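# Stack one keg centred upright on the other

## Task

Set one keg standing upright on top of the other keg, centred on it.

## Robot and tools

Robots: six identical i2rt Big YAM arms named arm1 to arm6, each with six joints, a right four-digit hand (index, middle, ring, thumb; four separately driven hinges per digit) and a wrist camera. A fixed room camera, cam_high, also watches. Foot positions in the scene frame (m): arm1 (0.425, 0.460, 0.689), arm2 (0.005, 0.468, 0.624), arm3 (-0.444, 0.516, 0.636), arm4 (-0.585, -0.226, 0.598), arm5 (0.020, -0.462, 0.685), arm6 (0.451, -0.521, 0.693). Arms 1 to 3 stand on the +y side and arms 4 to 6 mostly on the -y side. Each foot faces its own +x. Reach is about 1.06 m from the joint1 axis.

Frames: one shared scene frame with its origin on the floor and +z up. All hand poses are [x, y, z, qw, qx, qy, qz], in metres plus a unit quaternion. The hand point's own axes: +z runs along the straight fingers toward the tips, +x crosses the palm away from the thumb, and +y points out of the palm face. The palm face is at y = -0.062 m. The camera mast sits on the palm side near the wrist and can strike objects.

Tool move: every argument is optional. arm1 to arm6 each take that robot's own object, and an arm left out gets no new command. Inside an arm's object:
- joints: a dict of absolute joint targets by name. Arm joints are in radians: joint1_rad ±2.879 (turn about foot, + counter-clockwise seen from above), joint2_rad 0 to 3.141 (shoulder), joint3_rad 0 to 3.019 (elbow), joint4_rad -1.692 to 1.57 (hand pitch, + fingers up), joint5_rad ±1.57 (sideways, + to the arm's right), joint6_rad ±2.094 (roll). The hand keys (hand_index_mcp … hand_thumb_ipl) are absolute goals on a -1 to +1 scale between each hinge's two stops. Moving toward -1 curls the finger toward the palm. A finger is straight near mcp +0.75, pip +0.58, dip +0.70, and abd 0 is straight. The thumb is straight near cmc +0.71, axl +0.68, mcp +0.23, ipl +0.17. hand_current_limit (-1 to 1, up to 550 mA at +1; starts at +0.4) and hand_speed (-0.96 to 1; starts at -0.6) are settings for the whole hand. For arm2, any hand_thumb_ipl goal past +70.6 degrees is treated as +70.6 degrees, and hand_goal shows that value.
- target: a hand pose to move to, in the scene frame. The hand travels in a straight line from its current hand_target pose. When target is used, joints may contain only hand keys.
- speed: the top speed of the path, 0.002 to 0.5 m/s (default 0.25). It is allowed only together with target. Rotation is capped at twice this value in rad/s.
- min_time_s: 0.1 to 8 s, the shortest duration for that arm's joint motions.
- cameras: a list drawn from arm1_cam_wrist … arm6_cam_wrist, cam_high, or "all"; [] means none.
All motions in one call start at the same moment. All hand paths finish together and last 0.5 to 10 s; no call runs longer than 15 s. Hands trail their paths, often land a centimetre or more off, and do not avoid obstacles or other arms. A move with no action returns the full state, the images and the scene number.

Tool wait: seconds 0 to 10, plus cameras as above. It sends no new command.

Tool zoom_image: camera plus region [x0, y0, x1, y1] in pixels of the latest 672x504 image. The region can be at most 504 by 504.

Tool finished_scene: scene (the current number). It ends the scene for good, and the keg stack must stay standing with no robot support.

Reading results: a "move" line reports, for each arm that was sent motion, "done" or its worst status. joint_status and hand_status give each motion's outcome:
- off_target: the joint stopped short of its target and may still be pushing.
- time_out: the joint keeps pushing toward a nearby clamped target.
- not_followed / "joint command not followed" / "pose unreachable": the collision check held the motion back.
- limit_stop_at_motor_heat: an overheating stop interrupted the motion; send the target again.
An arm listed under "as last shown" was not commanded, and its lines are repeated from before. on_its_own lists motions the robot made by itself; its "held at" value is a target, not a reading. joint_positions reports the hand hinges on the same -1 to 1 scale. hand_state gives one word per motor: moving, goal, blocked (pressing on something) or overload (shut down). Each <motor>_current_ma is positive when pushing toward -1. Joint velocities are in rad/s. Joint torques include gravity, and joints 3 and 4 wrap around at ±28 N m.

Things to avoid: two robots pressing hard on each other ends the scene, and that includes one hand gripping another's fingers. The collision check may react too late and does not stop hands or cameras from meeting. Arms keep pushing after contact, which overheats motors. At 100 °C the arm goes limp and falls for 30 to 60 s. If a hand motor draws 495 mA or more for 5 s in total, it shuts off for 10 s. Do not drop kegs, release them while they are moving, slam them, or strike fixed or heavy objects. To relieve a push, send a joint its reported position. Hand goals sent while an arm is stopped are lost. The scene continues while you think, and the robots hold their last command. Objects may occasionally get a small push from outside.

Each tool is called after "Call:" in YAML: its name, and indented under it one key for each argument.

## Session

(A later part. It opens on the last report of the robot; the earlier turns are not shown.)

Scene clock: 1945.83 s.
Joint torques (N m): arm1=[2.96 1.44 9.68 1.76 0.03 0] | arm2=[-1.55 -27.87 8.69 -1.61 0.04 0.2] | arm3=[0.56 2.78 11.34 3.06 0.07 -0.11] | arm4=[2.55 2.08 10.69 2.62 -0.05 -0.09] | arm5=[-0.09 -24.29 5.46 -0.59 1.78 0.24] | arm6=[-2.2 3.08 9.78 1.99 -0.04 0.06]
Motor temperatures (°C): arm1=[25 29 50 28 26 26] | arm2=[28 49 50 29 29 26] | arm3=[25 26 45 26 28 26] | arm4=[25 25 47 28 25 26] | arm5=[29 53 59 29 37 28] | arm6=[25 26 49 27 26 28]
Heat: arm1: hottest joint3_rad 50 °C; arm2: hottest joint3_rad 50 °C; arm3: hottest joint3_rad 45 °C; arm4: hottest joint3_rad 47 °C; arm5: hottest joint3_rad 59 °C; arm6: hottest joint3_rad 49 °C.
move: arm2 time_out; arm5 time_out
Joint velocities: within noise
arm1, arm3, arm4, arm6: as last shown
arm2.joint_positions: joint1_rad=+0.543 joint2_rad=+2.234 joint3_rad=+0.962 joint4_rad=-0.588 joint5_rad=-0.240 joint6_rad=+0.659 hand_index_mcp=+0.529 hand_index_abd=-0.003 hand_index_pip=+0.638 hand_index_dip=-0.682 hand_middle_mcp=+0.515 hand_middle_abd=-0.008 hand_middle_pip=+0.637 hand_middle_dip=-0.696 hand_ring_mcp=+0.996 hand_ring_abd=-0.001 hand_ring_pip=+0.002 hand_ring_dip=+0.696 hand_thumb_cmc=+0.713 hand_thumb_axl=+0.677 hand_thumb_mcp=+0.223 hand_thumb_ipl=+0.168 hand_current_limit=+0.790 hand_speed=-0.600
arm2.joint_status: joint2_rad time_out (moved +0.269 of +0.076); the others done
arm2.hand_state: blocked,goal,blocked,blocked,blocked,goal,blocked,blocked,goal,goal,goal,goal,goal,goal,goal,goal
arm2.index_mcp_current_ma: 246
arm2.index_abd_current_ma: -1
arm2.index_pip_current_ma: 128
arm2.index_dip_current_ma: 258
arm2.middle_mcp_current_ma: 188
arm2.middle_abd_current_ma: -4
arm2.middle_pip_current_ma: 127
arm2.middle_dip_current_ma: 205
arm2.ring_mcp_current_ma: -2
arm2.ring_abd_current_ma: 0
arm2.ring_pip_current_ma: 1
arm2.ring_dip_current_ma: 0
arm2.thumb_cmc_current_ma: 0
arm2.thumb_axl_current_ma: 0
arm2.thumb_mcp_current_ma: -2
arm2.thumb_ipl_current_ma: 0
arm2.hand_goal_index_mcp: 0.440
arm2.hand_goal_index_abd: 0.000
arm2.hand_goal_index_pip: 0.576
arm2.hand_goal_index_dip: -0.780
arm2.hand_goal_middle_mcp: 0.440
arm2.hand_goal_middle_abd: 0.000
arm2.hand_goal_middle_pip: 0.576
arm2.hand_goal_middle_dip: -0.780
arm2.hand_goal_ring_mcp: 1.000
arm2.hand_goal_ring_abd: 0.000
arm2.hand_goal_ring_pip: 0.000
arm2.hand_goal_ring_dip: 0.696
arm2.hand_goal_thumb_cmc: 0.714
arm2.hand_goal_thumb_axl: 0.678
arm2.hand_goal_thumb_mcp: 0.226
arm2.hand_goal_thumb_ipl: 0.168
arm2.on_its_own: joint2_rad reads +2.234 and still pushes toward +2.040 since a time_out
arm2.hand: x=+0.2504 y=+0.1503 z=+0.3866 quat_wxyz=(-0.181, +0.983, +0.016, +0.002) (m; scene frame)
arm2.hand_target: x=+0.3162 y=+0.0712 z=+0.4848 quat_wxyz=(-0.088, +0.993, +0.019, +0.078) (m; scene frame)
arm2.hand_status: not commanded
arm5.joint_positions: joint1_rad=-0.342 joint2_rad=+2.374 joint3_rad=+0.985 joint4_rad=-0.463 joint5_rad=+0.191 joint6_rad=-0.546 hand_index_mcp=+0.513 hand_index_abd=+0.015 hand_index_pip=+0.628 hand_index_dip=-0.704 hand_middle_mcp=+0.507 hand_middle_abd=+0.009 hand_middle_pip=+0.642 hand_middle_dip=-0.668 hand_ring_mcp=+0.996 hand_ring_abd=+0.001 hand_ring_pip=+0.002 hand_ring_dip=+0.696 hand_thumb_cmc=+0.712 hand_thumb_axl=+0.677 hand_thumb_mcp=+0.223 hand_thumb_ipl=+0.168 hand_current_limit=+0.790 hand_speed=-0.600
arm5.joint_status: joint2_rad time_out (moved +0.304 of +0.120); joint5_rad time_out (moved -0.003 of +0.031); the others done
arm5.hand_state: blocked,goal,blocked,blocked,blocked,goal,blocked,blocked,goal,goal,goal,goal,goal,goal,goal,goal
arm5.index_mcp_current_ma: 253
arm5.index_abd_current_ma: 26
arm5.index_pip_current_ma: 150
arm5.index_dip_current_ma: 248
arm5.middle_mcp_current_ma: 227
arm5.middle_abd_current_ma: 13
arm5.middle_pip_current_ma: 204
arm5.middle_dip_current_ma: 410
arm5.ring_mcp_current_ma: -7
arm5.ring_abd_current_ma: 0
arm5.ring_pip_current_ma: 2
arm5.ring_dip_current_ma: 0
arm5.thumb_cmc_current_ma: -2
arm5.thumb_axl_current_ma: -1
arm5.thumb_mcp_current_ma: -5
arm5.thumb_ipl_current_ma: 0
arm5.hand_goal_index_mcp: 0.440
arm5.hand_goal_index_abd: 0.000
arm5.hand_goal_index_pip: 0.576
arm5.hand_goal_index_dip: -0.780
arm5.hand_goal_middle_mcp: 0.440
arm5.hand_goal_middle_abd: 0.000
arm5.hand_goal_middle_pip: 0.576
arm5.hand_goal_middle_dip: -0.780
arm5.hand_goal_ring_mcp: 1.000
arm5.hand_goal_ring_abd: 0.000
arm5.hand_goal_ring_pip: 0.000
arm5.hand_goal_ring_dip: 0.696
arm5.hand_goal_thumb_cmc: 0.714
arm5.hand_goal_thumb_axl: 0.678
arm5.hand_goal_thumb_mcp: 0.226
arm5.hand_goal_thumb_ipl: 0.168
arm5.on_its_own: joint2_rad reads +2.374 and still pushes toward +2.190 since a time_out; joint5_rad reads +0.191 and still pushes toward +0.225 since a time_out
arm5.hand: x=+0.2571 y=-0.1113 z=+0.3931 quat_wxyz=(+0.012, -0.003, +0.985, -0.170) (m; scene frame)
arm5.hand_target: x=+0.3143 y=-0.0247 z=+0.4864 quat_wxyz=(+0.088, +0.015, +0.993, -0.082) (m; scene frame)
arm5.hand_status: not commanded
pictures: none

Call:
move:
  arm2: {"joints":{"joint1_rad":0.54,"joint2_rad":2.24,"joint3_rad":0.98,"joint4_rad":-0.6,"joint5_rad":-0.24,"joint6_rad":0.67},"min_time_s":3}
  arm5: {"joints":{"joint1_rad":-0.335,"joint2_rad":2.385,"joint3_rad":0.995,"joint4_rad":-0.48,"joint5_rad":0.21,"joint6_rad":-0.53},"min_time_s":3}
  cameras: ["cam_high", "arm4_cam_wrist"]

Scene clock: 1957.80 s.
Joint torques (N m): arm1=[2.96 1.38 9.69 1.74 0.04 0] | arm2=[-1.73 -14.68 2.51 -1.06 0.35 0.09] | arm3=[0.5 3.31 11.34 3.07 0.1 -0.15] | arm4=[2.32 1.08 10.66 2.62 -0.02 -0.07] | arm5=[0.32 -13.27 0.92 -0.77 0.36 0.07] | arm6=[-2.14 3.49 9.84 1.98 -0.03 0.06]
Motor temperatures (°C): arm1=[25 29 50 28 26 26] | arm2=[28 48 48 29 29 26] | arm3=[25 26 45 26 28 26] | arm4=[25 25 47 28 25 26] | arm5=[29 52 55 29 37 29] | arm6=[25 26 49 27 26 28]
Heat: arm1: hottest joint3_rad 50 °C; arm2: hottest joint2_rad 48 °C; arm3: hottest joint3_rad 45 °C; arm4: hottest joint3_rad 47 °C; arm5: hottest joint3_rad 55 °C; arm6: hottest joint3_rad 49 °C.
move: arm2 done; arm5 done
Joint velocities: within noise
arm1, arm3, arm4, arm6: as last shown
arm2.joint_positions: joint1_rad=+0.546 joint2_rad=+2.258 joint3_rad=+0.974 joint4_rad=-0.582 joint5_rad=-0.252 joint6_rad=+0.661 hand_index_mcp=+0.501 hand_index_abd=+0.001 hand_index_pip=+0.594 hand_index_dip=-0.761 hand_middle_mcp=+0.485 hand_middle_abd=+0.002 hand_middle_pip=+0.610 hand_middle_dip=-0.726 hand_ring_mcp=+0.996 hand_ring_abd=-0.001 hand_ring_pip=+0.002 hand_ring_dip=+0.696 hand_thumb_cmc=+0.713 hand_thumb_axl=+0.677 hand_thumb_mcp=+0.223 hand_thumb_ipl=+0.168 hand_current_limit=+0.790 hand_speed=-0.600
arm2.joint_status: all done
arm2.hand_state: blocked,goal,goal,goal,blocked,goal,blocked,blocked,goal,goal,goal,goal,goal,goal,goal,goal
arm2.index_mcp_current_ma: 137
arm2.index_abd_current_ma: 0
arm2.index_pip_current_ma: 20
arm2.index_dip_current_ma: 22
arm2.middle_mcp_current_ma: 88
arm2.middle_abd_current_ma: 1
arm2.middle_pip_current_ma: 51
arm2.middle_dip_current_ma: 105
arm2.ring_mcp_current_ma: -2
arm2.ring_abd_current_ma: 0
arm2.ring_pip_current_ma: 1
arm2.ring_dip_current_ma: 0
arm2.thumb_cmc_current_ma: 0
arm2.thumb_axl_current_ma: 0
arm2.thumb_mcp_current_ma: -2
arm2.thumb_ipl_current_ma: 0
arm2.hand_goal_index_mcp: 0.440
arm2.hand_goal_index_abd: 0.000
arm2.hand_goal_index_pip: 0.576
arm2.hand_goal_index_dip: -0.780
arm2.hand_goal_middle_mcp: 0.440
arm2.hand_goal_middle_abd: 0.000
arm2.hand_goal_middle_pip: 0.576
arm2.hand_goal_middle_dip: -0.780
arm2.hand_goal_ring_mcp: 1.000
arm2.hand_goal_ring_abd: 0.000
arm2.hand_goal_ring_pip: 0.000
arm2.hand_goal_ring_dip: 0.696
arm2.hand_goal_thumb_cmc: 0.714
arm2.hand_goal_thumb_axl: 0.678
arm2.hand_goal_thumb_mcp: 0.226
arm2.hand_goal_thumb_ipl: 0.168
arm2.hand: x=+0.2527 y=+0.1527 z=+0.3780 quat_wxyz=(-0.188, +0.982, +0.015, +0.004) (m; scene frame)
arm2.hand_target: x=+0.2522 y=+0.1456 z=+0.3863 quat_wxyz=(-0.182, +0.983, +0.009, +0.001) (m; scene frame)
arm2.hand_status: not commanded
arm5.joint_positions: joint1_rad=-0.348 joint2_rad=+2.409 joint3_rad=+0.994 joint4_rad=-0.461 joint5_rad=+0.208 joint6_rad=-0.541 hand_index_mcp=+0.480 hand_index_abd=+0.002 hand_index_pip=+0.602 hand_index_dip=-0.737 hand_middle_mcp=+0.472 hand_middle_abd=+0.003 hand_middle_pip=+0.607 hand_middle_dip=-0.737 hand_ring_mcp=+0.996 hand_ring_abd=+0.001 hand_ring_pip=+0.002 hand_ring_dip=+0.696 hand_thumb_cmc=+0.712 hand_thumb_axl=+0.677 hand_thumb_mcp=+0.223 hand_thumb_ipl=+0.168 hand_current_limit=+0.790 hand_speed=-0.600
arm5.joint_status: all done
arm5.hand_state: blocked,goal,blocked,blocked,blocked,goal,blocked,blocked,goal,goal,goal,goal,goal,goal,goal,goal
arm5.index_mcp_current_ma: 116
arm5.index_abd_current_ma: 2
arm5.index_pip_current_ma: 63
arm5.index_dip_current_ma: 121
arm5.middle_mcp_current_ma: 87
arm5.middle_abd_current_ma: 3
arm5.middle_pip_current_ma: 78
arm5.middle_dip_current_ma: 120
arm5.ring_mcp_current_ma: -7
arm5.ring_abd_current_ma: 0
arm5.ring_pip_current_ma: 2
arm5.ring_dip_current_ma: 0
arm5.thumb_cmc_current_ma: -2
arm5.thumb_axl_current_ma: -1
arm5.thumb_mcp_current_ma: -5
arm5.thumb_ipl_current_ma: 0
arm5.hand_goal_index_mcp: 0.440
arm5.hand_goal_index_abd: 0.000
arm5.hand_goal_index_pip: 0.576
arm5.hand_goal_index_dip: -0.780
arm5.hand_goal_middle_mcp: 0.440
arm5.hand_goal_middle_abd: 0.000
arm5.hand_goal_middle_pip: 0.576
arm5.hand_goal_middle_dip: -0.780
arm5.hand_goal_ring_mcp: 1.000
arm5.hand_goal_ring_abd: 0.000
arm5.hand_goal_ring_pip: 0.000
arm5.hand_goal_ring_dip: 0.696
arm5.hand_goal_thumb_cmc: 0.714
arm5.hand_goal_thumb_axl: 0.678
arm5.hand_goal_thumb_mcp: 0.226
arm5.hand_goal_thumb_ipl: 0.168
arm5.on_its_own: hand_index_dip moved -0.033 toward your old target -0.780; hand_middle_dip moved -0.069 toward your old target -0.780
arm5.hand: x=+0.2576 y=-0.1213 z=+0.3803 quat_wxyz=(+0.012, +0.000, +0.983, -0.184) (m; scene frame)
arm5.hand_target: x=+0.2573 y=-0.1138 z=+0.3898 quat_wxyz=(+0.017, -0.001, +0.983, -0.182) (m; scene frame)
arm5.hand_status: not commanded
pictures: arm4_cam_wrist, cam_high
camera_calibration:
arm4_cam_wrist: T_world_to_cam=[[0.95564, -0.00353343, -0.294517, 0.879956], [-0.0507631, -0.986941, -0.152874, 0.105137], [-0.290131, 0.161043, -0.943339, 1.04937], [0, 0, 0, 1]] pos_world=[-0.531129, -0.0621193, 1.26514]

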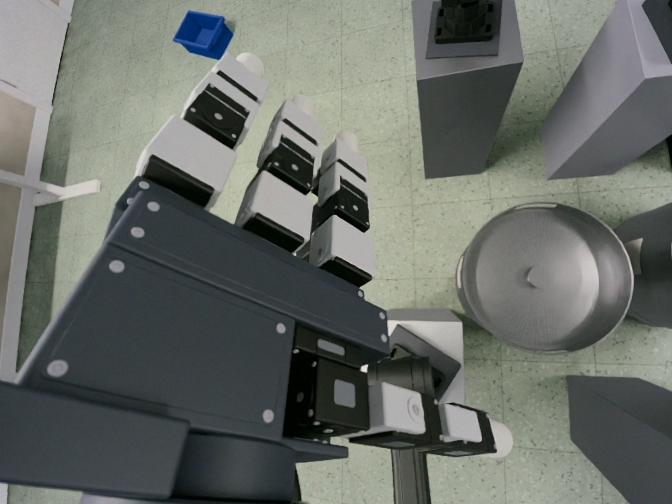

